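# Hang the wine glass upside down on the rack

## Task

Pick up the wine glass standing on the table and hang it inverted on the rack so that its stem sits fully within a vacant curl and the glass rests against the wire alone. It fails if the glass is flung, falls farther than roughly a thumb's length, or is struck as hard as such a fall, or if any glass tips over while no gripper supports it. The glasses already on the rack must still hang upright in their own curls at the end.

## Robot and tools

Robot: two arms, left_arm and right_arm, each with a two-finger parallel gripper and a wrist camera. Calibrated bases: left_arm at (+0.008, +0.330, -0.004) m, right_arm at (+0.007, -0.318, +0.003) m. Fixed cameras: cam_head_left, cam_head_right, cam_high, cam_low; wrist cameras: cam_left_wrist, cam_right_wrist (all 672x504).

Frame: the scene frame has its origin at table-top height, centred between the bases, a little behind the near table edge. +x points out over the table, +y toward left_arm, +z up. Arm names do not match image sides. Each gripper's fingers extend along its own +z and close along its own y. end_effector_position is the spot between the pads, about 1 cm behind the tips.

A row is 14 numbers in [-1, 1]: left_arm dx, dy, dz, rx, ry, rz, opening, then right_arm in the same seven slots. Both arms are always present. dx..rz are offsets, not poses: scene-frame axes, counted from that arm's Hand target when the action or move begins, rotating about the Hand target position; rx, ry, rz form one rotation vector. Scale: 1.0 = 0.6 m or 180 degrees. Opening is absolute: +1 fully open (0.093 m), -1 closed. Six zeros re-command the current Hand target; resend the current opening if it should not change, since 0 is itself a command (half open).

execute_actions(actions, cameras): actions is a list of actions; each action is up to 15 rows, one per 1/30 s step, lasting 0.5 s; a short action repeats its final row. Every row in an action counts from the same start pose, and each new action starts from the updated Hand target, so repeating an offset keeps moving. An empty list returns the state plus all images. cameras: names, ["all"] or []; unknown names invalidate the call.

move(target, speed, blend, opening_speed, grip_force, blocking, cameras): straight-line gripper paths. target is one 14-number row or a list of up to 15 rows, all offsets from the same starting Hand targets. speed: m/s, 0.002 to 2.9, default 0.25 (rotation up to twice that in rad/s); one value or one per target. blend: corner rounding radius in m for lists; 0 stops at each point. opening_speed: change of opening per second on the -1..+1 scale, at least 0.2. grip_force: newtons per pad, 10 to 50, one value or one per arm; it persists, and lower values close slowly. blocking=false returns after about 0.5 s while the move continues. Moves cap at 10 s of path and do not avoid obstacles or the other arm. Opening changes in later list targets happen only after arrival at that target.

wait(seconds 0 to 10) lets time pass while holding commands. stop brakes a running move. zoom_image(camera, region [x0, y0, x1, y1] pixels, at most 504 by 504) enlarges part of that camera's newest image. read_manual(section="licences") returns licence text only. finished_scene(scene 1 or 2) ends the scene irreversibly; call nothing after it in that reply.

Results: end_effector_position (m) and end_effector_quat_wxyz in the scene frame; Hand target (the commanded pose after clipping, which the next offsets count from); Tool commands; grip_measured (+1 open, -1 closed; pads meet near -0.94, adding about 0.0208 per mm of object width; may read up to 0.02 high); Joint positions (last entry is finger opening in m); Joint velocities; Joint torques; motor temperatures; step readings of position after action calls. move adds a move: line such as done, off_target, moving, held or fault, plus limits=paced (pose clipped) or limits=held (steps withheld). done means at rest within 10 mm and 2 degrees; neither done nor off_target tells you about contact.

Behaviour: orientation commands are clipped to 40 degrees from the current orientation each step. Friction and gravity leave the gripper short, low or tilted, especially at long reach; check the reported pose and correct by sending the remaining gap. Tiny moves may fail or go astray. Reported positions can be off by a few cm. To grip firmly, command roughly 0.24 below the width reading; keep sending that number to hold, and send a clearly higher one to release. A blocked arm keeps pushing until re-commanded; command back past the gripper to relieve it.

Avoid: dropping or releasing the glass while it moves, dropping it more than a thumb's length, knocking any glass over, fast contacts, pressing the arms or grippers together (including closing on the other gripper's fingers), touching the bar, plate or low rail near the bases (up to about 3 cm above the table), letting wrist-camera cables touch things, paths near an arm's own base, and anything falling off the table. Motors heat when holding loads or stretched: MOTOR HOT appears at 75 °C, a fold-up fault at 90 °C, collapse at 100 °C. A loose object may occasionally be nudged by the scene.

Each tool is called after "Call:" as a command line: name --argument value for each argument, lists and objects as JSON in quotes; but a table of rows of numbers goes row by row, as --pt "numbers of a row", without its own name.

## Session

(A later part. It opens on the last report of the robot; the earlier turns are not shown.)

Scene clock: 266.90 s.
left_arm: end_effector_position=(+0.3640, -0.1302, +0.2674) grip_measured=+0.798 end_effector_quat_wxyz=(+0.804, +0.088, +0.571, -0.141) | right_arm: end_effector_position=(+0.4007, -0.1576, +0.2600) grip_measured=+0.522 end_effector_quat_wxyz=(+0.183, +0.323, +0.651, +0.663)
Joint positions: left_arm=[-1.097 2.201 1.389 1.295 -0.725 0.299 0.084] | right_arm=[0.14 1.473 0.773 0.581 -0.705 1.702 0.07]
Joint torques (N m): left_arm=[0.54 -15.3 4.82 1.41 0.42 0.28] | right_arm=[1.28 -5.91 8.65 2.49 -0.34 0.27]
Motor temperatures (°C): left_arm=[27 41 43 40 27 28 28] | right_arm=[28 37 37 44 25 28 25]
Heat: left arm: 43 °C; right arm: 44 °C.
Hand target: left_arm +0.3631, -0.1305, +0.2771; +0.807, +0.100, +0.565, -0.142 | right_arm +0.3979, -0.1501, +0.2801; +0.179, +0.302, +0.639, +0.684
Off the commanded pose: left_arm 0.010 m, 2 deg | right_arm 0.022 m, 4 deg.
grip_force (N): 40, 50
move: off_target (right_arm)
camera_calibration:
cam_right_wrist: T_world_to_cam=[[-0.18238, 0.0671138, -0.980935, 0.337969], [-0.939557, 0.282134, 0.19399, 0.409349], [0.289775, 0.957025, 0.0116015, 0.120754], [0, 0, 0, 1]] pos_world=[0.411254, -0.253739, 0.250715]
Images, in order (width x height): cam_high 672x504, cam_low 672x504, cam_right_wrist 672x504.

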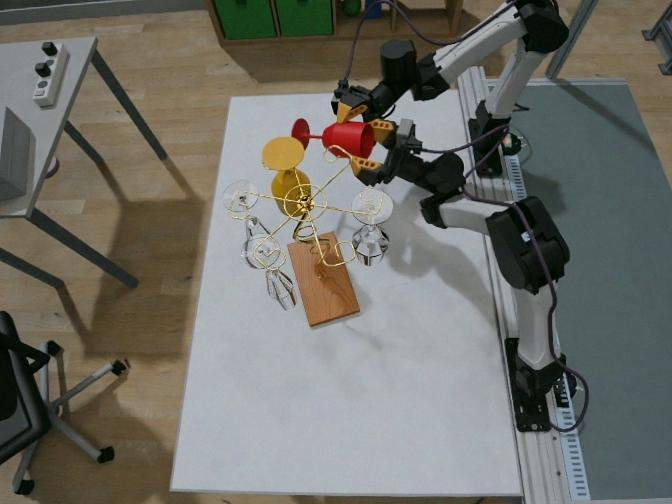

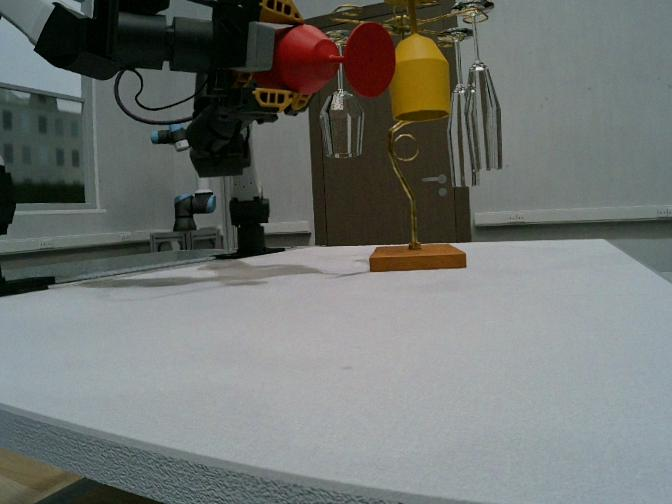

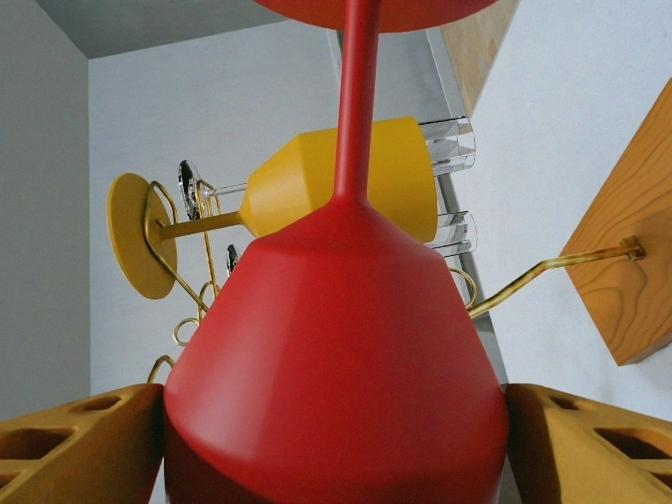

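Call:
move --pt "-0.183 0.07 -0.053 0 0 0 0.8 0 0 0 0 0 0 0.2" --pt "-0.288 0.384 -0.095 0.315 0.329 -0.219 0.8 0 0 0 0 0 0 0.2" --speed '[0.1,0.35]' --blend '[0.02,0]' --cameras '["cam_right_wrist","cam_low","cam_high","cam_head_right"]'

Scene clock: 279.00 s.
left_arm: end_effector_position=(+0.1856, +0.1046, +0.2090) grip_measured=+0.799 end_effector_quat_wxyz=(+0.202, +0.536, +0.808, -0.137) | right_arm: end_effector_position=(+0.3976, -0.1539, +0.2589) grip_measured=+0.521 end_effector_quat_wxyz=(+0.162, +0.329, +0.649, +0.667)
Joint positions: left_arm=[-0.782 1.212 1.254 -1.131 0.186 0.334 0.084] | right_arm=[0.144 1.473 0.773 0.575 -0.723 1.736 0.07]
Joint torques (N m): left_arm=[0.84 -2.97 8.44 1.37 0.23 0.16] | right_arm=[0.98 -5.93 8.55 2.59 -0.16 -0.09]
Heat: left arm: 44 °C; right arm: 44 °C.
Hand target: left_arm +0.1904, +0.0999, +0.2200; +0.215, +0.537, +0.803, -0.144 | right_arm +0.3979, -0.1501, +0.2801; +0.179, +0.302, +0.639, +0.684
Off the commanded pose: left_arm 0.013 m, 2 deg | right_arm 0.021 m, 4 deg.
grip_force (N): 40, 50
move: off_target (left_arm, right_arm)
camera_calibration:
cam_right_wrist: T_world_to_cam=[[-0.215202, 0.0858681, -0.972787, 0.349948], [-0.938196, 0.258315, 0.230351, 0.391988], [0.271065, 0.962237, 0.0249711, 0.122998], [0, 0, 0, 1]] pos_world=[0.40973, -0.249659, 0.247059]
Images, in order (width x height): cam_head_right 672x504, cam_high 672x504, cam_low 672x504, cam_right_wrist 672x504.

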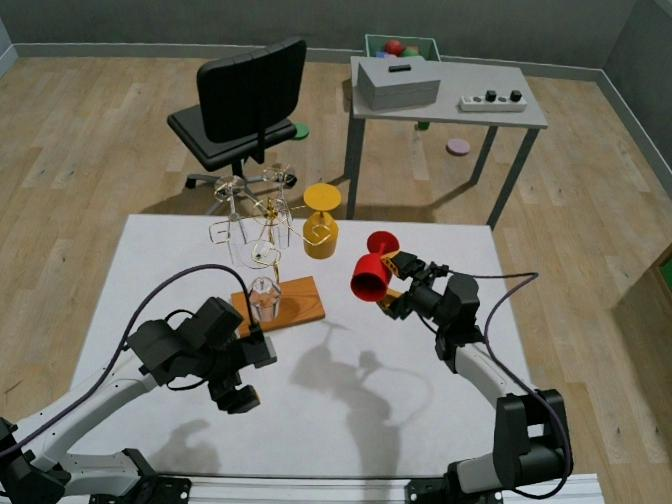

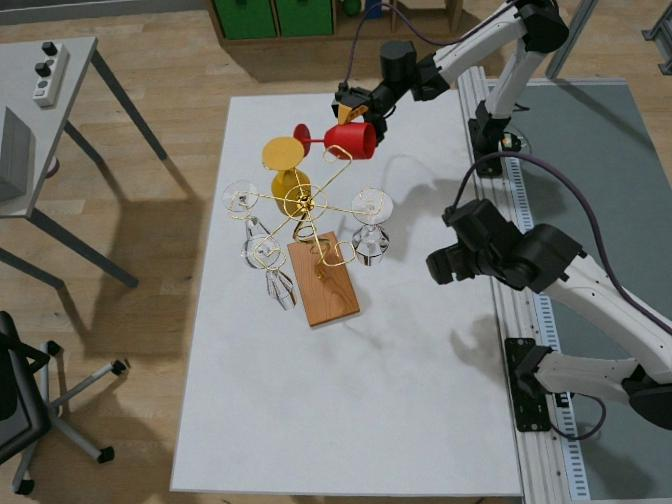

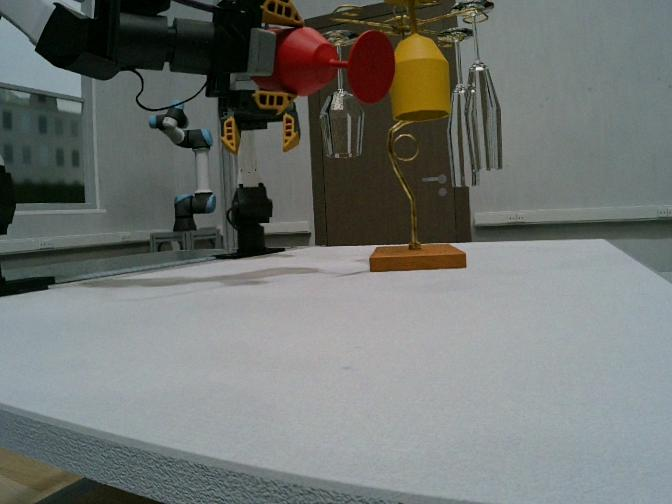

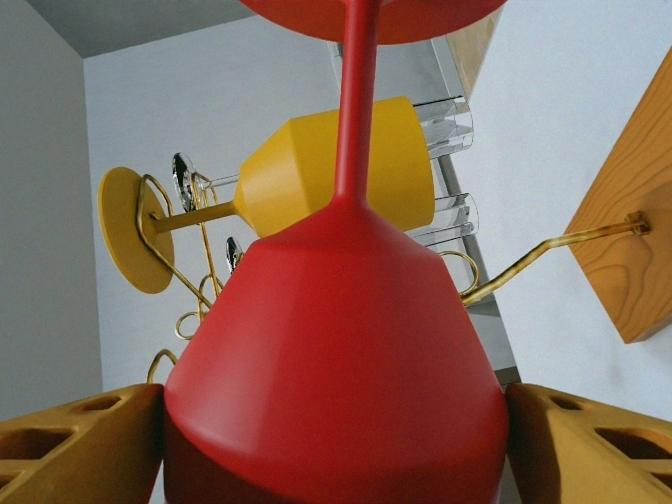

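Call:
move --target '[0,0,0,0,0,0,0.8,0.003,-0.083,0.083,-0.431,-0.381,-0.245,0.2]' --speed 0.3 --cameras '["cam_right_wrist","cam_low","cam_high","cam_head_right"]'

Scene clock: 302.30 s.
left_arm: end_effector_position=(+0.1855, +0.1047, +0.2089) grip_measured=+0.799 end_effector_quat_wxyz=(+0.201, +0.536, +0.808, -0.137) | right_arm: end_effector_position=(+0.4015, -0.1991, +0.3229) grip_measured=+0.521 end_effector_quat_wxyz=(+0.808, -0.072, +0.574, +0.111)
Joint positions: left_arm=[-0.782 1.212 1.254 -1.132 0.187 0.335 0.084] | right_arm=[0.323 1.437 0.596 1.14 0.053 -0.01 0.07]
Joint torques (N m): left_arm=[0.85 -2.97 8.42 1.33 0.22 0.24] | right_arm=[0.01 -3.95 6.34 2.47 -0.14 -0.24]
Heat: left arm: 44 °C; right arm: 45 °C.
Hand target: left_arm +0.1903, +0.1000, +0.2200; +0.215, +0.537, +0.803, -0.144 | right_arm +0.3996, -0.2000, +0.3299; +0.820, -0.073, +0.558, +0.108
Off the commanded pose: left_arm 0.013 m, 2 deg | right_arm 0.007 m, 2 deg.
grip_force (N): 40, 50
move: off_target (left_arm)
camera_calibration:
cam_right_wrist: T_world_to_cam=[[0.241982, -0.970245, -0.00839453, -0.288221], [-0.101398, -0.0166828, -0.994706, 0.397338], [0.964968, 0.241552, -0.102418, -0.217111], [0, 0, 0, 1]] pos_world=[0.319539, -0.220573, 0.370579]
Images, in order (width x height): cam_head_right 672x504, cam_high 672x504, cam_low 672x504, cam_right_wrist 672x504.

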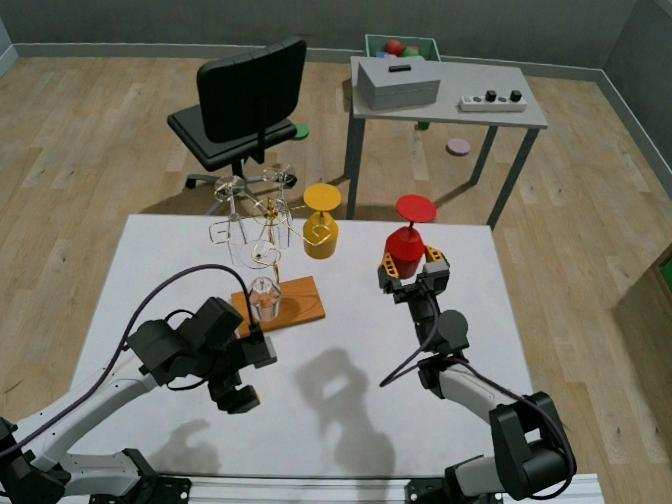

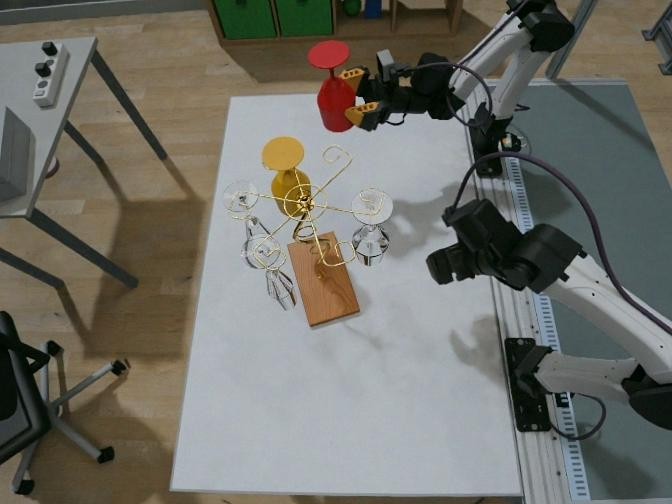

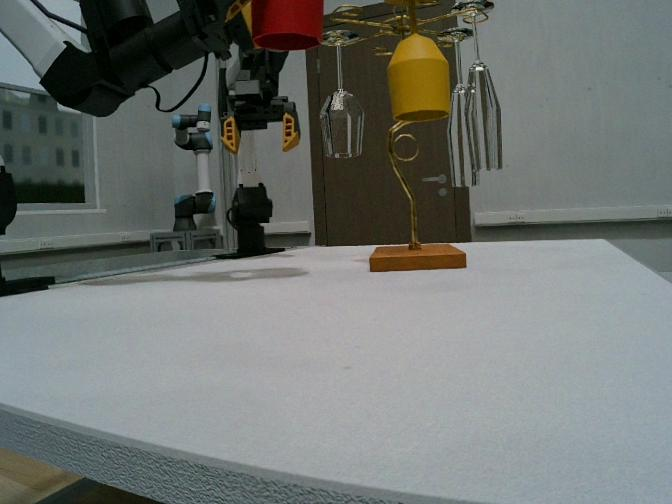

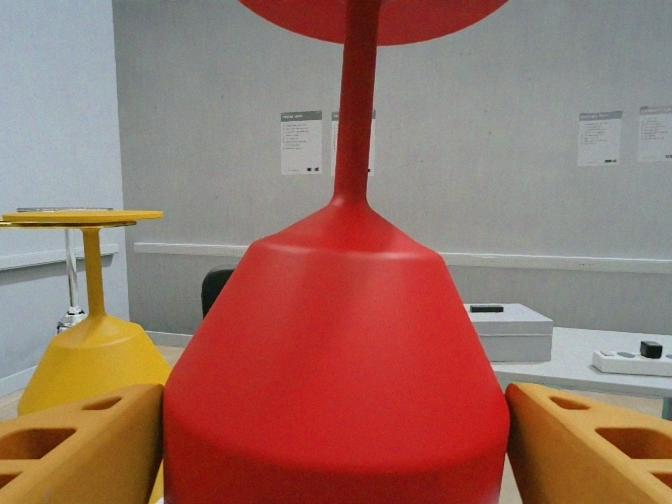

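Call:
zoom_image --camera "cam_head_right" --region '[290, 170, 450, 300]'

Call:
zoom_image --camera "cam_high" --region '[240, 30, 400, 200]'

Call:
zoom_image --camera "cam_right_wrist" --region '[0, 0, 504, 420]'

Scaled by 3.150 from the camera's 672x504 image, which has a finer 960x720 frame.

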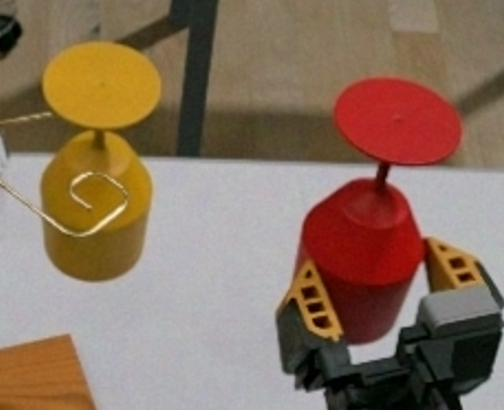

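Scaled by 2.965 from the camera's 672x504 image, which has a finer 960x720 frame.

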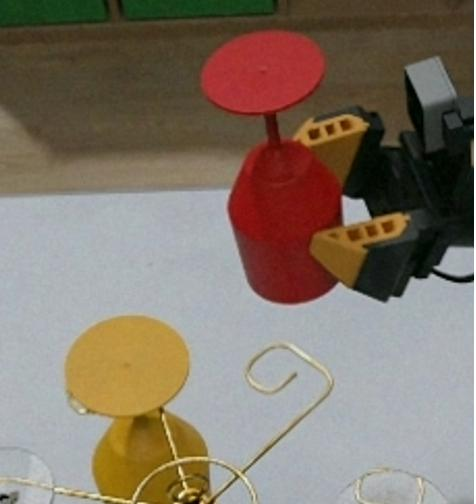

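Scaled by 1.000.

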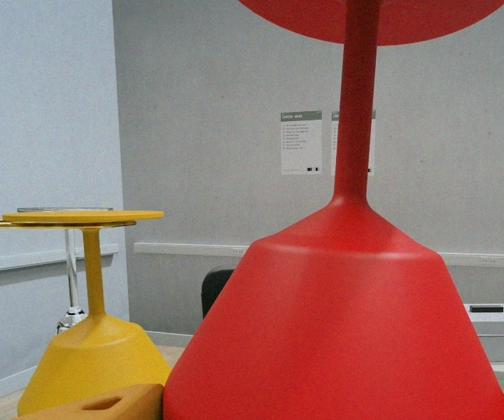

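Call:
move --pt "0 0 0 0 0 0 0.8 0 0 0 0.0087 0.0663 0.0831 0.2" --pt "0 0 0 0 0 0 0.8 0.014 0.117 -0.053 0.0087 0.0663 0.0831 0.2" --speed 0.15 --blend '[0.02,0]' --cameras '["cam_head_right","cam_high","cam_right_wrist"]'

Call:
zoom_image --camera "cam_head_right" --region '[250, 160, 410, 300]'

Call:
zoom_image --camera "cam_high" --region '[250, 60, 390, 220]'

Scene clock: 345.07 s.
left_arm: end_effector_position=(+0.1855, +0.1047, +0.2089) grip_measured=+0.799 end_effector_quat_wxyz=(+0.201, +0.536, +0.808, -0.137) | right_arm: end_effector_position=(+0.4043, -0.1328, +0.2749) grip_measured=+0.521 end_effector_quat_wxyz=(+0.713, -0.120, +0.652, +0.227)
Joint positions: left_arm=[-0.782 1.212 1.254 -1.132 0.187 0.335 0.084] | right_arm=[0.409 1.49 0.655 0.918 -0.086 0.137 0.07]
Joint torques (N m): left_arm=[0.85 -2.99 8.42 1.34 0.22 0.25] | right_arm=[0.5 -4.3 9.91 2.61 -0.05 -0.25]
Motor temperatures (°C): left_arm=[27 35 46 38 27 28 26] | right_arm=[28 36 34 45 25 28 27]
Heat: left arm: 46 °C; right arm: 45 °C.
Hand target: left_arm +0.1903, +0.1000, +0.2200; +0.215, +0.537, +0.803, -0.144 | right_arm +0.4081, -0.1297, +0.2982; +0.738, -0.122, +0.624, +0.228
Off the commanded pose: left_arm 0.013 m, 2 deg | right_arm 0.024 m, 4 deg.
grip_force (N): 40, 50
move: off_target (left_arm, right_arm)
camera_calibration:
cam_right_wrist: T_world_to_cam=[[0.464354, -0.877697, -0.118421, -0.272432], [-0.33133, -0.0481585, -0.942285, 0.425387], [0.821338, 0.476791, -0.31317, -0.0935434], [0, 0, 0, 1]] pos_world=[0.344279, -0.174026, 0.33928]
Images, in order (width x height): cam_head_right 672x504, cam_high 672x504, cam_right_wrist 672x504.

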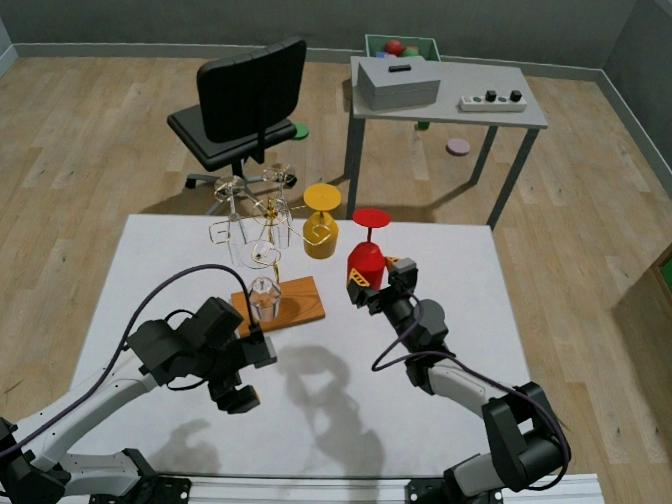

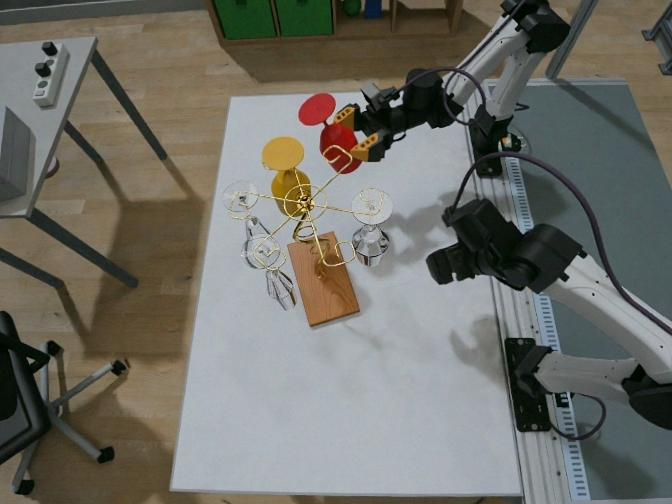

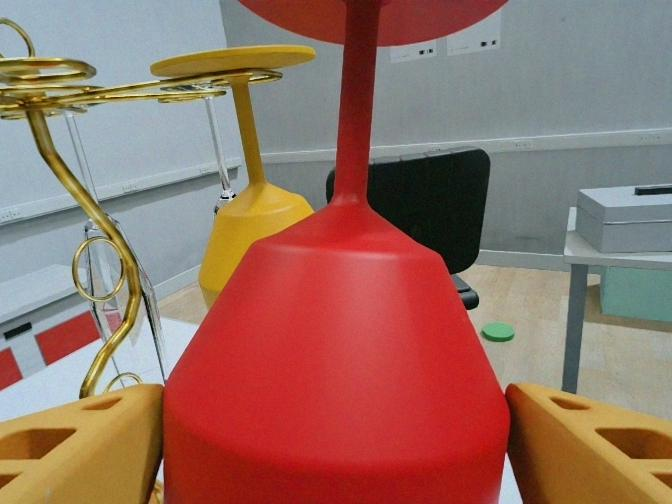

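Scaled by 3.150 from the camera's 672x504 image, which has a finer 960x720 frame.

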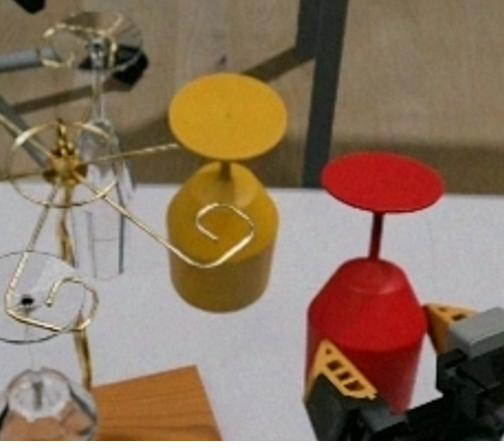

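Scaled by 3.150 from the camera's 672x504 image, which has a finer 960x720 frame.

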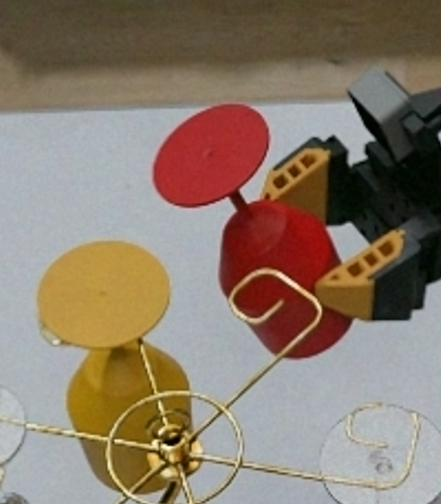

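Call:
move --pt "0 0 0 0 0 0 0.8 0.016 0 0.040 0 0 0 0.2" --pt "0 0 0 0 0 0 0.8 0.016 0.10 0.044 0 0 0 0.2" --speed 0.1 --blend '[0.01,0]' --cameras '["cam_head_right","cam_high","cam_right_wrist"]'

Call:
zoom_image --camera "cam_head_right" --region '[250, 160, 410, 300]'

Call:
zoom_image --camera "cam_high" --region '[250, 60, 390, 220]'

Scene clock: 353.57 s.
left_arm: end_effector_position=(+0.1855, +0.1047, +0.2089) grip_measured=+0.799 end_effector_quat_wxyz=(+0.201, +0.536, +0.808, -0.137) | right_arm: end_effector_position=(+0.4146, -0.0730, +0.3066) grip_measured=+0.521 end_effector_quat_wxyz=(+0.722, -0.122, +0.642, +0.227)
Joint positions: left_arm=[-0.782 1.212 1.254 -1.132 0.187 0.335 0.084] | right_arm=[0.568 1.584 0.857 0.836 0.069 0.113 0.07]
Joint torques (N m): left_arm=[0.83 -2.99 8.47 1.33 0.22 0.24] | right_arm=[0.54 -5.5 10.32 2.3 -0.09 -0.26]
Heat: left arm: 47 °C; right arm: 46 °C.
Hand target: left_arm +0.1903, +0.1000, +0.2200; +0.215, +0.537, +0.803, -0.144 | right_arm +0.4177, -0.0697, +0.3244; +0.737, -0.122, +0.624, +0.228
Off the commanded pose: left_arm 0.013 m, 2 deg | right_arm 0.019 m, 3 deg.
grip_force (N): 40, 50
move: off_target (left_arm, right_arm)
camera_calibration:
cam_right_wrist: T_world_to_cam=[[0.468558, -0.876627, -0.109445, -0.225371], [-0.305576, -0.0445855, -0.951123, 0.453914], [0.828901, 0.4791, -0.288767, -0.131067], [0, 0, 0, 1]] pos_world=[0.352946, -0.114534, 0.369215]
Images, in order (width x height): cam_head_right 672x504, cam_high 672x504, cam_right_wrist 672x504.

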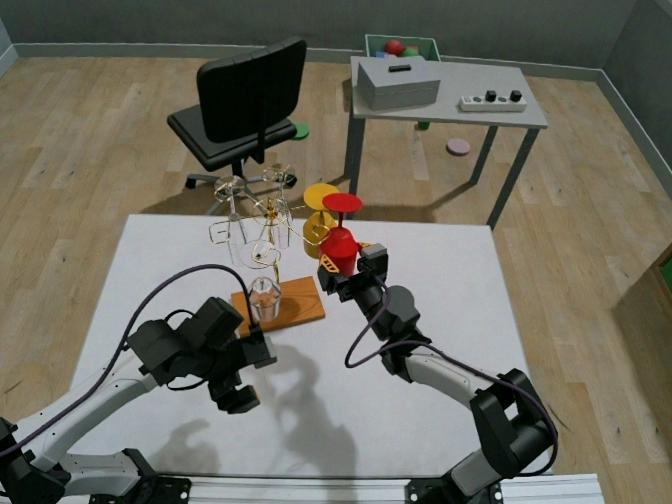

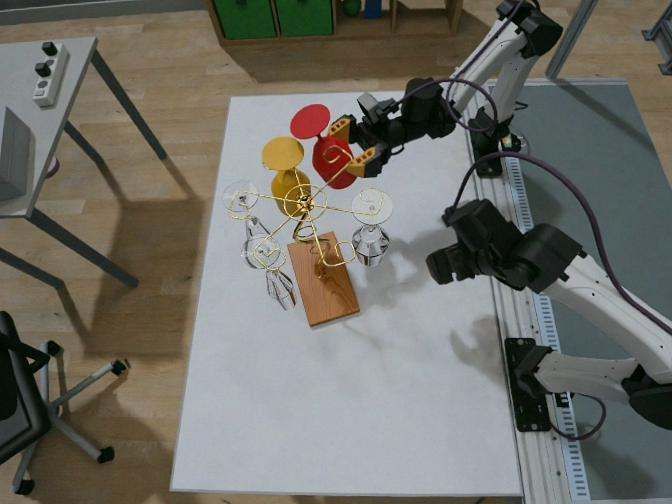

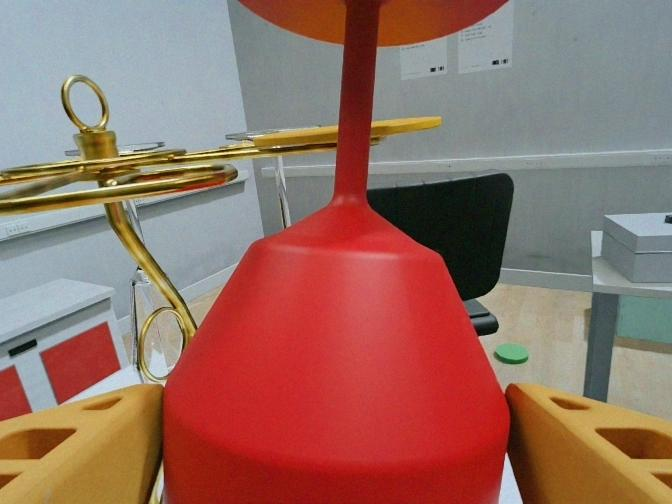

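Scaled by 3.150 from the camera's 672x504 image, which has a finer 960x720 frame.

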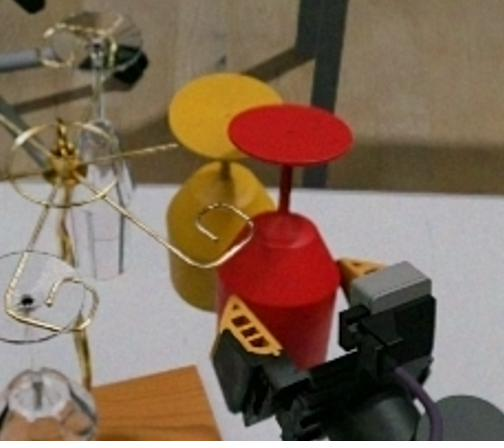

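Scaled by 3.150 from the camera's 672x504 image, which has a finer 960x720 frame.

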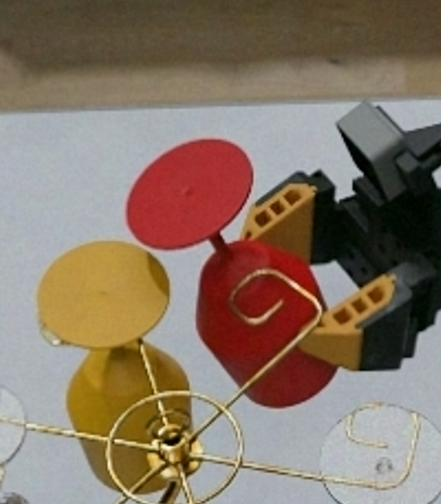

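Call:
move --target '[0,0,0,0,0,0,0.8,0.005,0.0758,-0.018,0,0,0,0.2]' --speed 0.08 --cameras '["cam_head_right","cam_high","cam_right_wrist","cam_low"]'

Call:
zoom_image --camera "cam_head_right" --region '[250, 160, 410, 300]'

Call:
zoom_image --camera "cam_high" --region '[250, 80, 390, 220]'

Call:
zoom_image --camera "cam_low" --region '[290, 0, 510, 160]'

Scene clock: 363.00 s.
left_arm: end_effector_position=(+0.1855, +0.1047, +0.2089) grip_measured=+0.799 end_effector_quat_wxyz=(+0.201, +0.536, +0.808, -0.137) | right_arm: end_effector_position=(+0.4182, -0.0281, +0.2884) grip_measured=+0.521 end_effector_quat_wxyz=(+0.714, -0.128, +0.652, +0.221)
Joint positions: left_arm=[-0.782 1.212 1.254 -1.132 0.187 0.335 0.084] | right_arm=[0.672 1.708 0.939 0.849 0.173 0.096 0.07]
Joint torques (N m): left_arm=[0.84 -2.96 8.43 1.34 0.22 0.24] | right_arm=[0.43 -6.49 10.33 2.64 -0.09 -0.23]
Heat: left arm: 47 °C; right arm: 47 °C.
Hand target: left_arm +0.1903, +0.1000, +0.2200; +0.215, +0.537, +0.803, -0.144 | right_arm +0.4206, -0.0242, +0.3138; +0.738, -0.122, +0.624, +0.228
Off the commanded pose: left_arm 0.013 m, 2 deg | right_arm 0.026 m, 4 deg.
grip_force (N): 40, 50
move: off_target (left_arm, right_arm)
camera_calibration:
cam_right_wrist: T_world_to_cam=[[0.465502, -0.879559, -0.098407, -0.191726], [-0.325973, -0.0670147, -0.943001, 0.445229], [0.82283, 0.471047, -0.317908, -0.150081], [0, 0, 0, 1]] pos_world=[0.357872, -0.0681024, 0.353273]
Images, in order (width x height): cam_head_right 672x504, cam_high 672x504, cam_low 672x504, cam_right_wrist 672x504.

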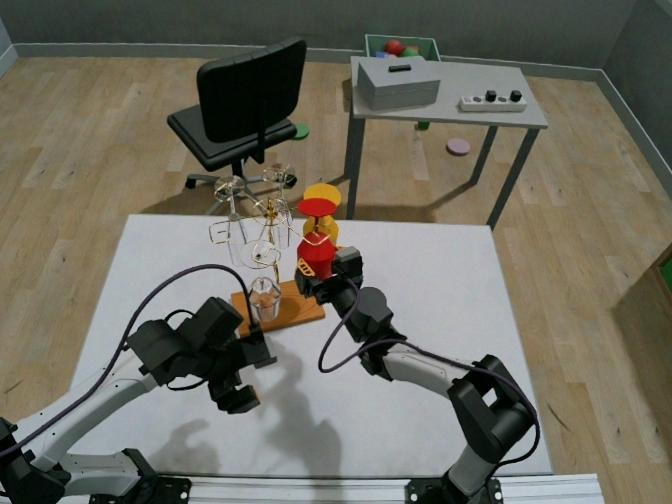

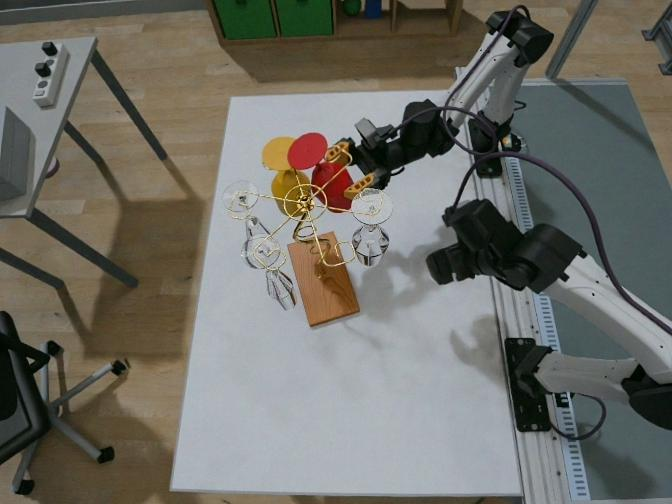

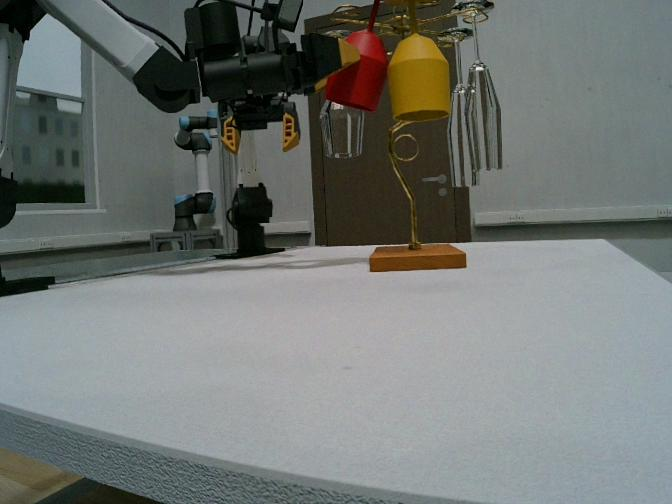

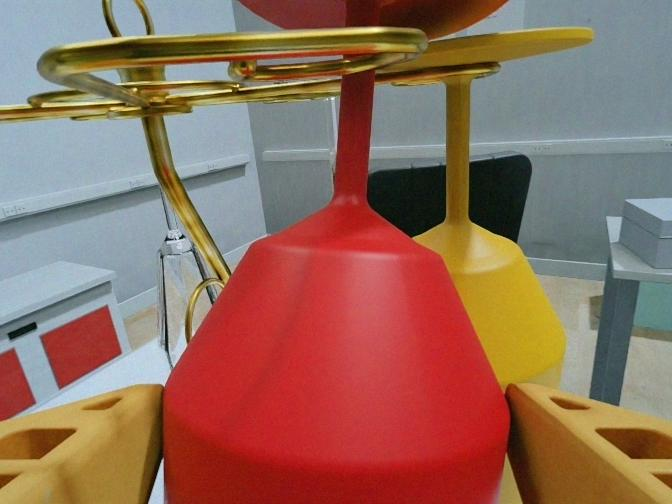

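Scaled by 3.150 from the camera's 672x504 image, which has a finer 960x720 frame.

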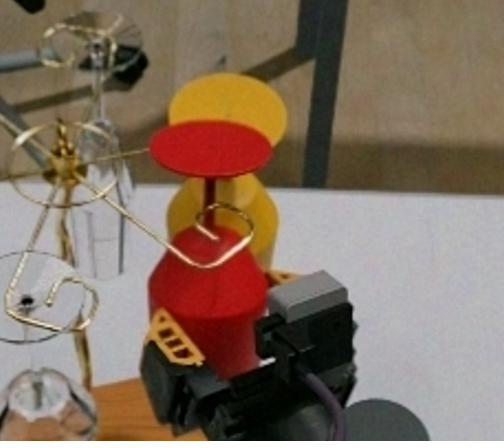

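Scaled by 3.600 from the camera's 672x504 image, which has a finer 960x720 frame.

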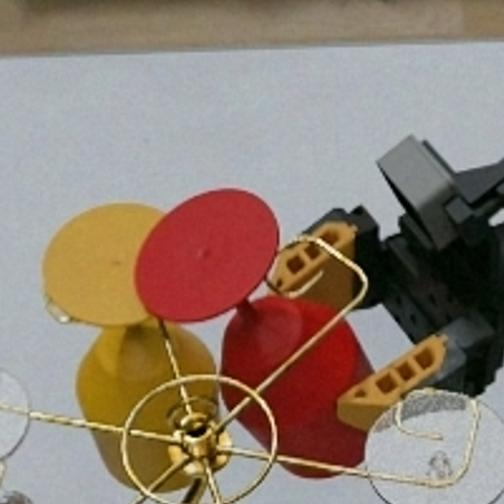

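Scaled by 2.291 from the camera's 672x504 image, which has a finer 960x720 frame.

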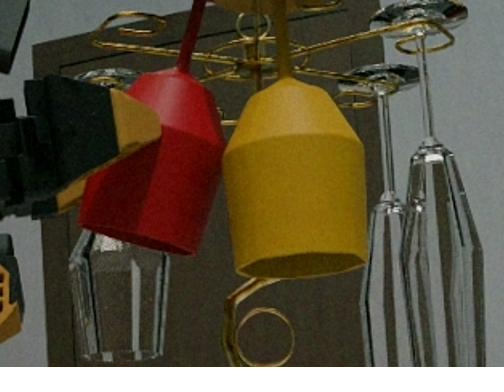

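Call:
move --pt "0 0 0 0 0 0 0.8 -0.008 0 0.03 0 0 0 0.2" --pt "0 0 0 0 0 0 0.8 -0.022 0.03 0.03 0 0 0 0.2" --speed 0.06 --cameras '["cam_head_right","cam_high","cam_right_wrist"]'

Call:
zoom_image --camera "cam_head_right" --region '[250, 160, 410, 300]'

Call:
zoom_image --camera "cam_high" --region '[250, 80, 390, 220]'

Scene clock: 374.73 s.
left_arm: end_effector_position=(+0.1855, +0.1047, +0.2089) grip_measured=+0.799 end_effector_quat_wxyz=(+0.201, +0.536, +0.808, -0.137) | right_arm: end_effector_position=(+0.4083, -0.0070, +0.3029) grip_measured=+0.521 end_effector_quat_wxyz=(+0.717, -0.129, +0.649, +0.221)
Joint positions: left_arm=[-0.782 1.212 1.254 -1.132 0.187 0.335 0.084] | right_arm=[0.735 1.708 0.994 0.803 0.234 0.086 0.07]
Joint torques (N m): left_arm=[0.84 -2.99 8.46 1.33 0.22 0.25] | right_arm=[0.32 -8.34 10.26 2.3 -0.08 -0.22]
Heat: left arm: 47 °C; right arm: 47 °C.
Hand target: left_arm +0.1903, +0.1000, +0.2200; +0.215, +0.537, +0.803, -0.144 | right_arm +0.4075, -0.0063, +0.3316; +0.737, -0.122, +0.624, +0.228
Off the commanded pose: left_arm 0.013 m, 2 deg | right_arm 0.029 m, 4 deg.
grip_force (N): 40, 50
move: off_target (left_arm, right_arm)
camera_calibration:
cam_right_wrist: T_world_to_cam=[[0.467053, -0.879128, -0.0948424, -0.168882], [-0.316794, -0.066227, -0.946179, 0.454249], [0.825532, 0.471962, -0.309434, -0.15103], [0, 0, 0, 1]] pos_world=[0.34746, -0.0471054, 0.36705]
Images, in order (width x height): cam_head_right 672x504, cam_high 672x504, cam_right_wrist 672x504.

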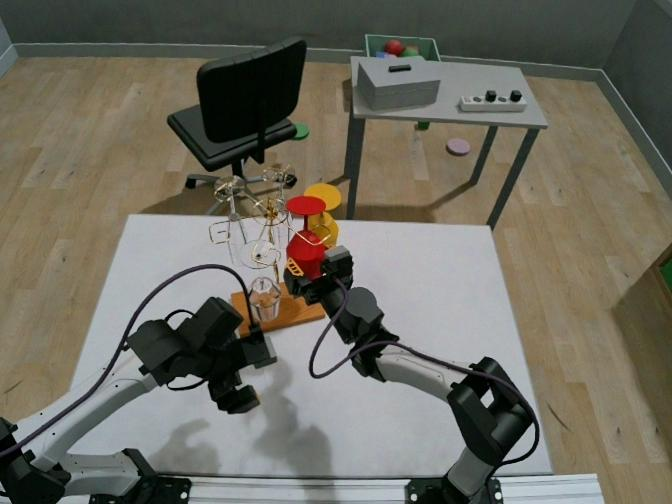

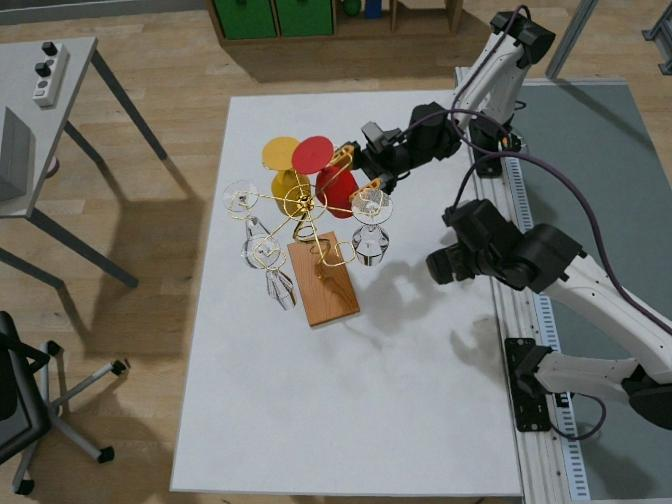

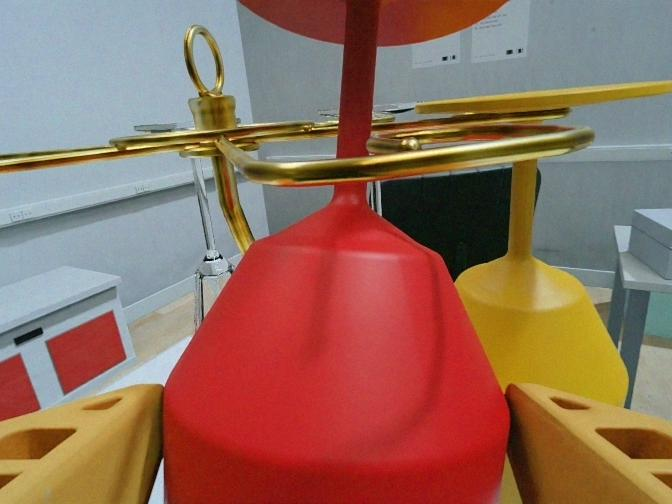

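Scaled by 3.150 from the camera's 672x504 image, which has a finer 960x720 frame.

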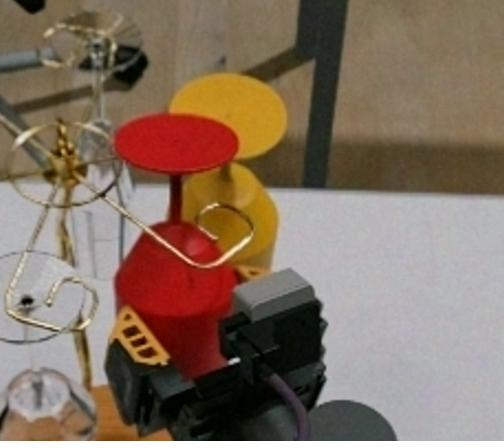

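Scaled by 3.600 from the camera's 672x504 image, which has a finer 960x720 frame.

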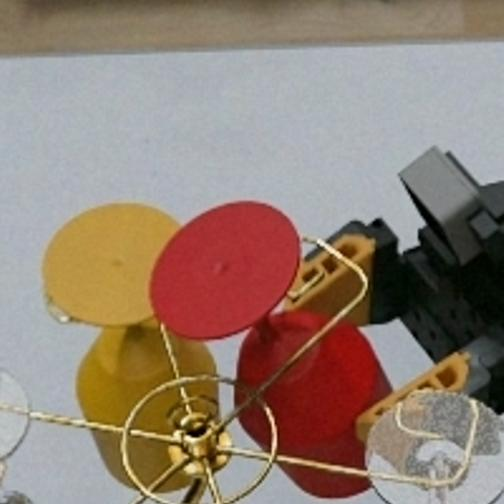

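Call:
move --target '[0,0,0,0,0,0,0.8,-0.045,-0.0033,0.005,0,0,0,0.2]' --speed 0.06 --cameras '["cam_high","cam_head_right","cam_right_wrist"]'

Call:
zoom_image --camera "cam_high" --region '[260, 90, 400, 220]'

Call:
zoom_image --camera "cam_head_right" --region '[220, 160, 380, 300]'

Scene clock: 395.00 s.
left_arm: end_effector_position=(+0.1855, +0.1047, +0.2089) grip_measured=+0.799 end_effector_quat_wxyz=(+0.201, +0.536, +0.808, -0.137) | right_arm: end_effector_position=(+0.3878, -0.0037, +0.3143) grip_measured=+0.521 end_effector_quat_wxyz=(+0.723, -0.127, +0.642, +0.222)
Joint positions: left_arm=[-0.782 1.212 1.254 -1.132 0.187 0.335 0.084] | right_arm=[0.783 1.652 0.964 0.797 0.282 0.077 0.07]
Joint torques (N m): left_arm=[0.83 -2.95 8.42 1.33 0.22 0.23] | right_arm=[0.46 -9.62 6.82 2.27 -0.08 -0.22]
Motor temperatures (°C): left_arm=[27 33 48 37 27 28 26] | right_arm=[28 41 37 46 25 28 28]
Heat: left arm: 48 °C; right arm: 46 °C.
Hand target: left_arm +0.1903, +0.1000, +0.2200; +0.215, +0.537, +0.803, -0.144 | right_arm +0.3805, -0.0082, +0.3348; +0.738, -0.122, +0.624, +0.228
Off the commanded pose: left_arm 0.013 m, 2 deg | right_arm 0.022 m, 3 deg.
grip_force (N): 40, 50
move: off_target (left_arm, right_arm)
camera_calibration:
cam_right_wrist: T_world_to_cam=[[0.467543, -0.878696, -0.0964183, -0.155002], [-0.302235, -0.0564017, -0.951563, 0.454915], [0.830697, 0.474038, -0.291943, -0.139497], [0, 0, 0, 1]] pos_world=[0.325841, -0.044415, 0.37721]
Images, in order (width x height): cam_head_right 672x504, cam_high 672x504, cam_right_wrist 672x504.

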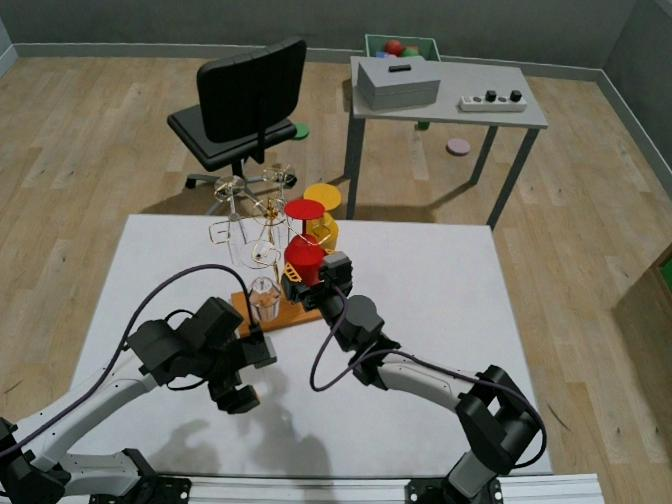

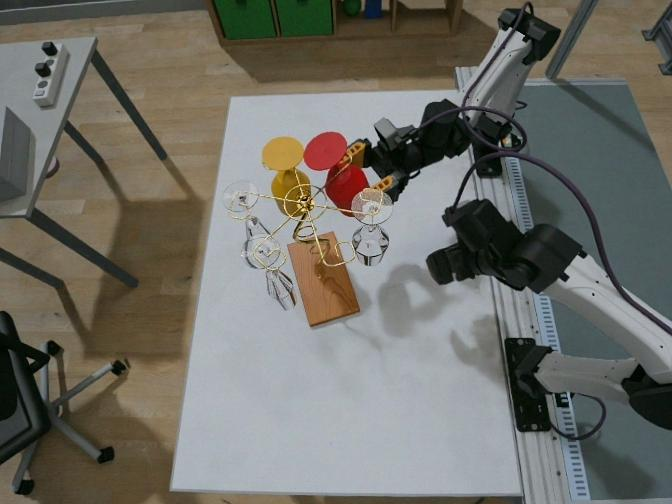

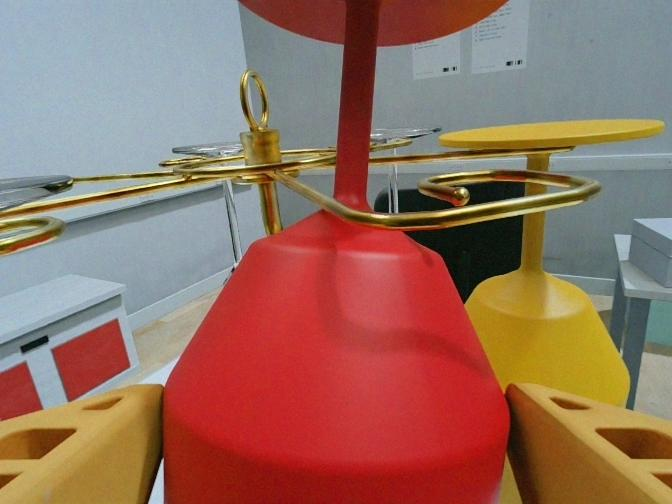

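Scaled by 3.600 from the camera's 672x504 image, which has a finer 960x720 frame.

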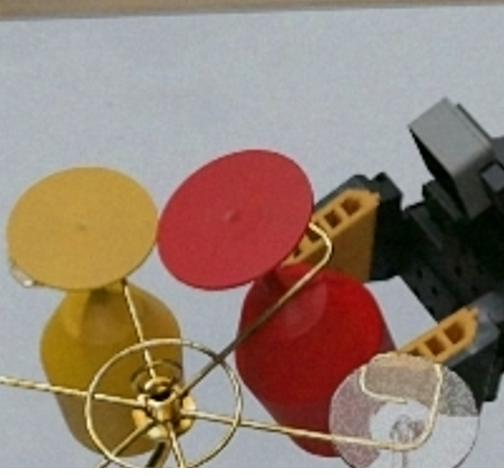

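Scaled by 3.150 from the camera's 672x504 image, which has a finer 960x720 frame.

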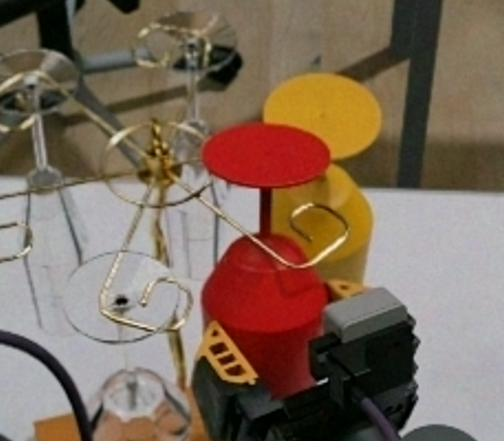

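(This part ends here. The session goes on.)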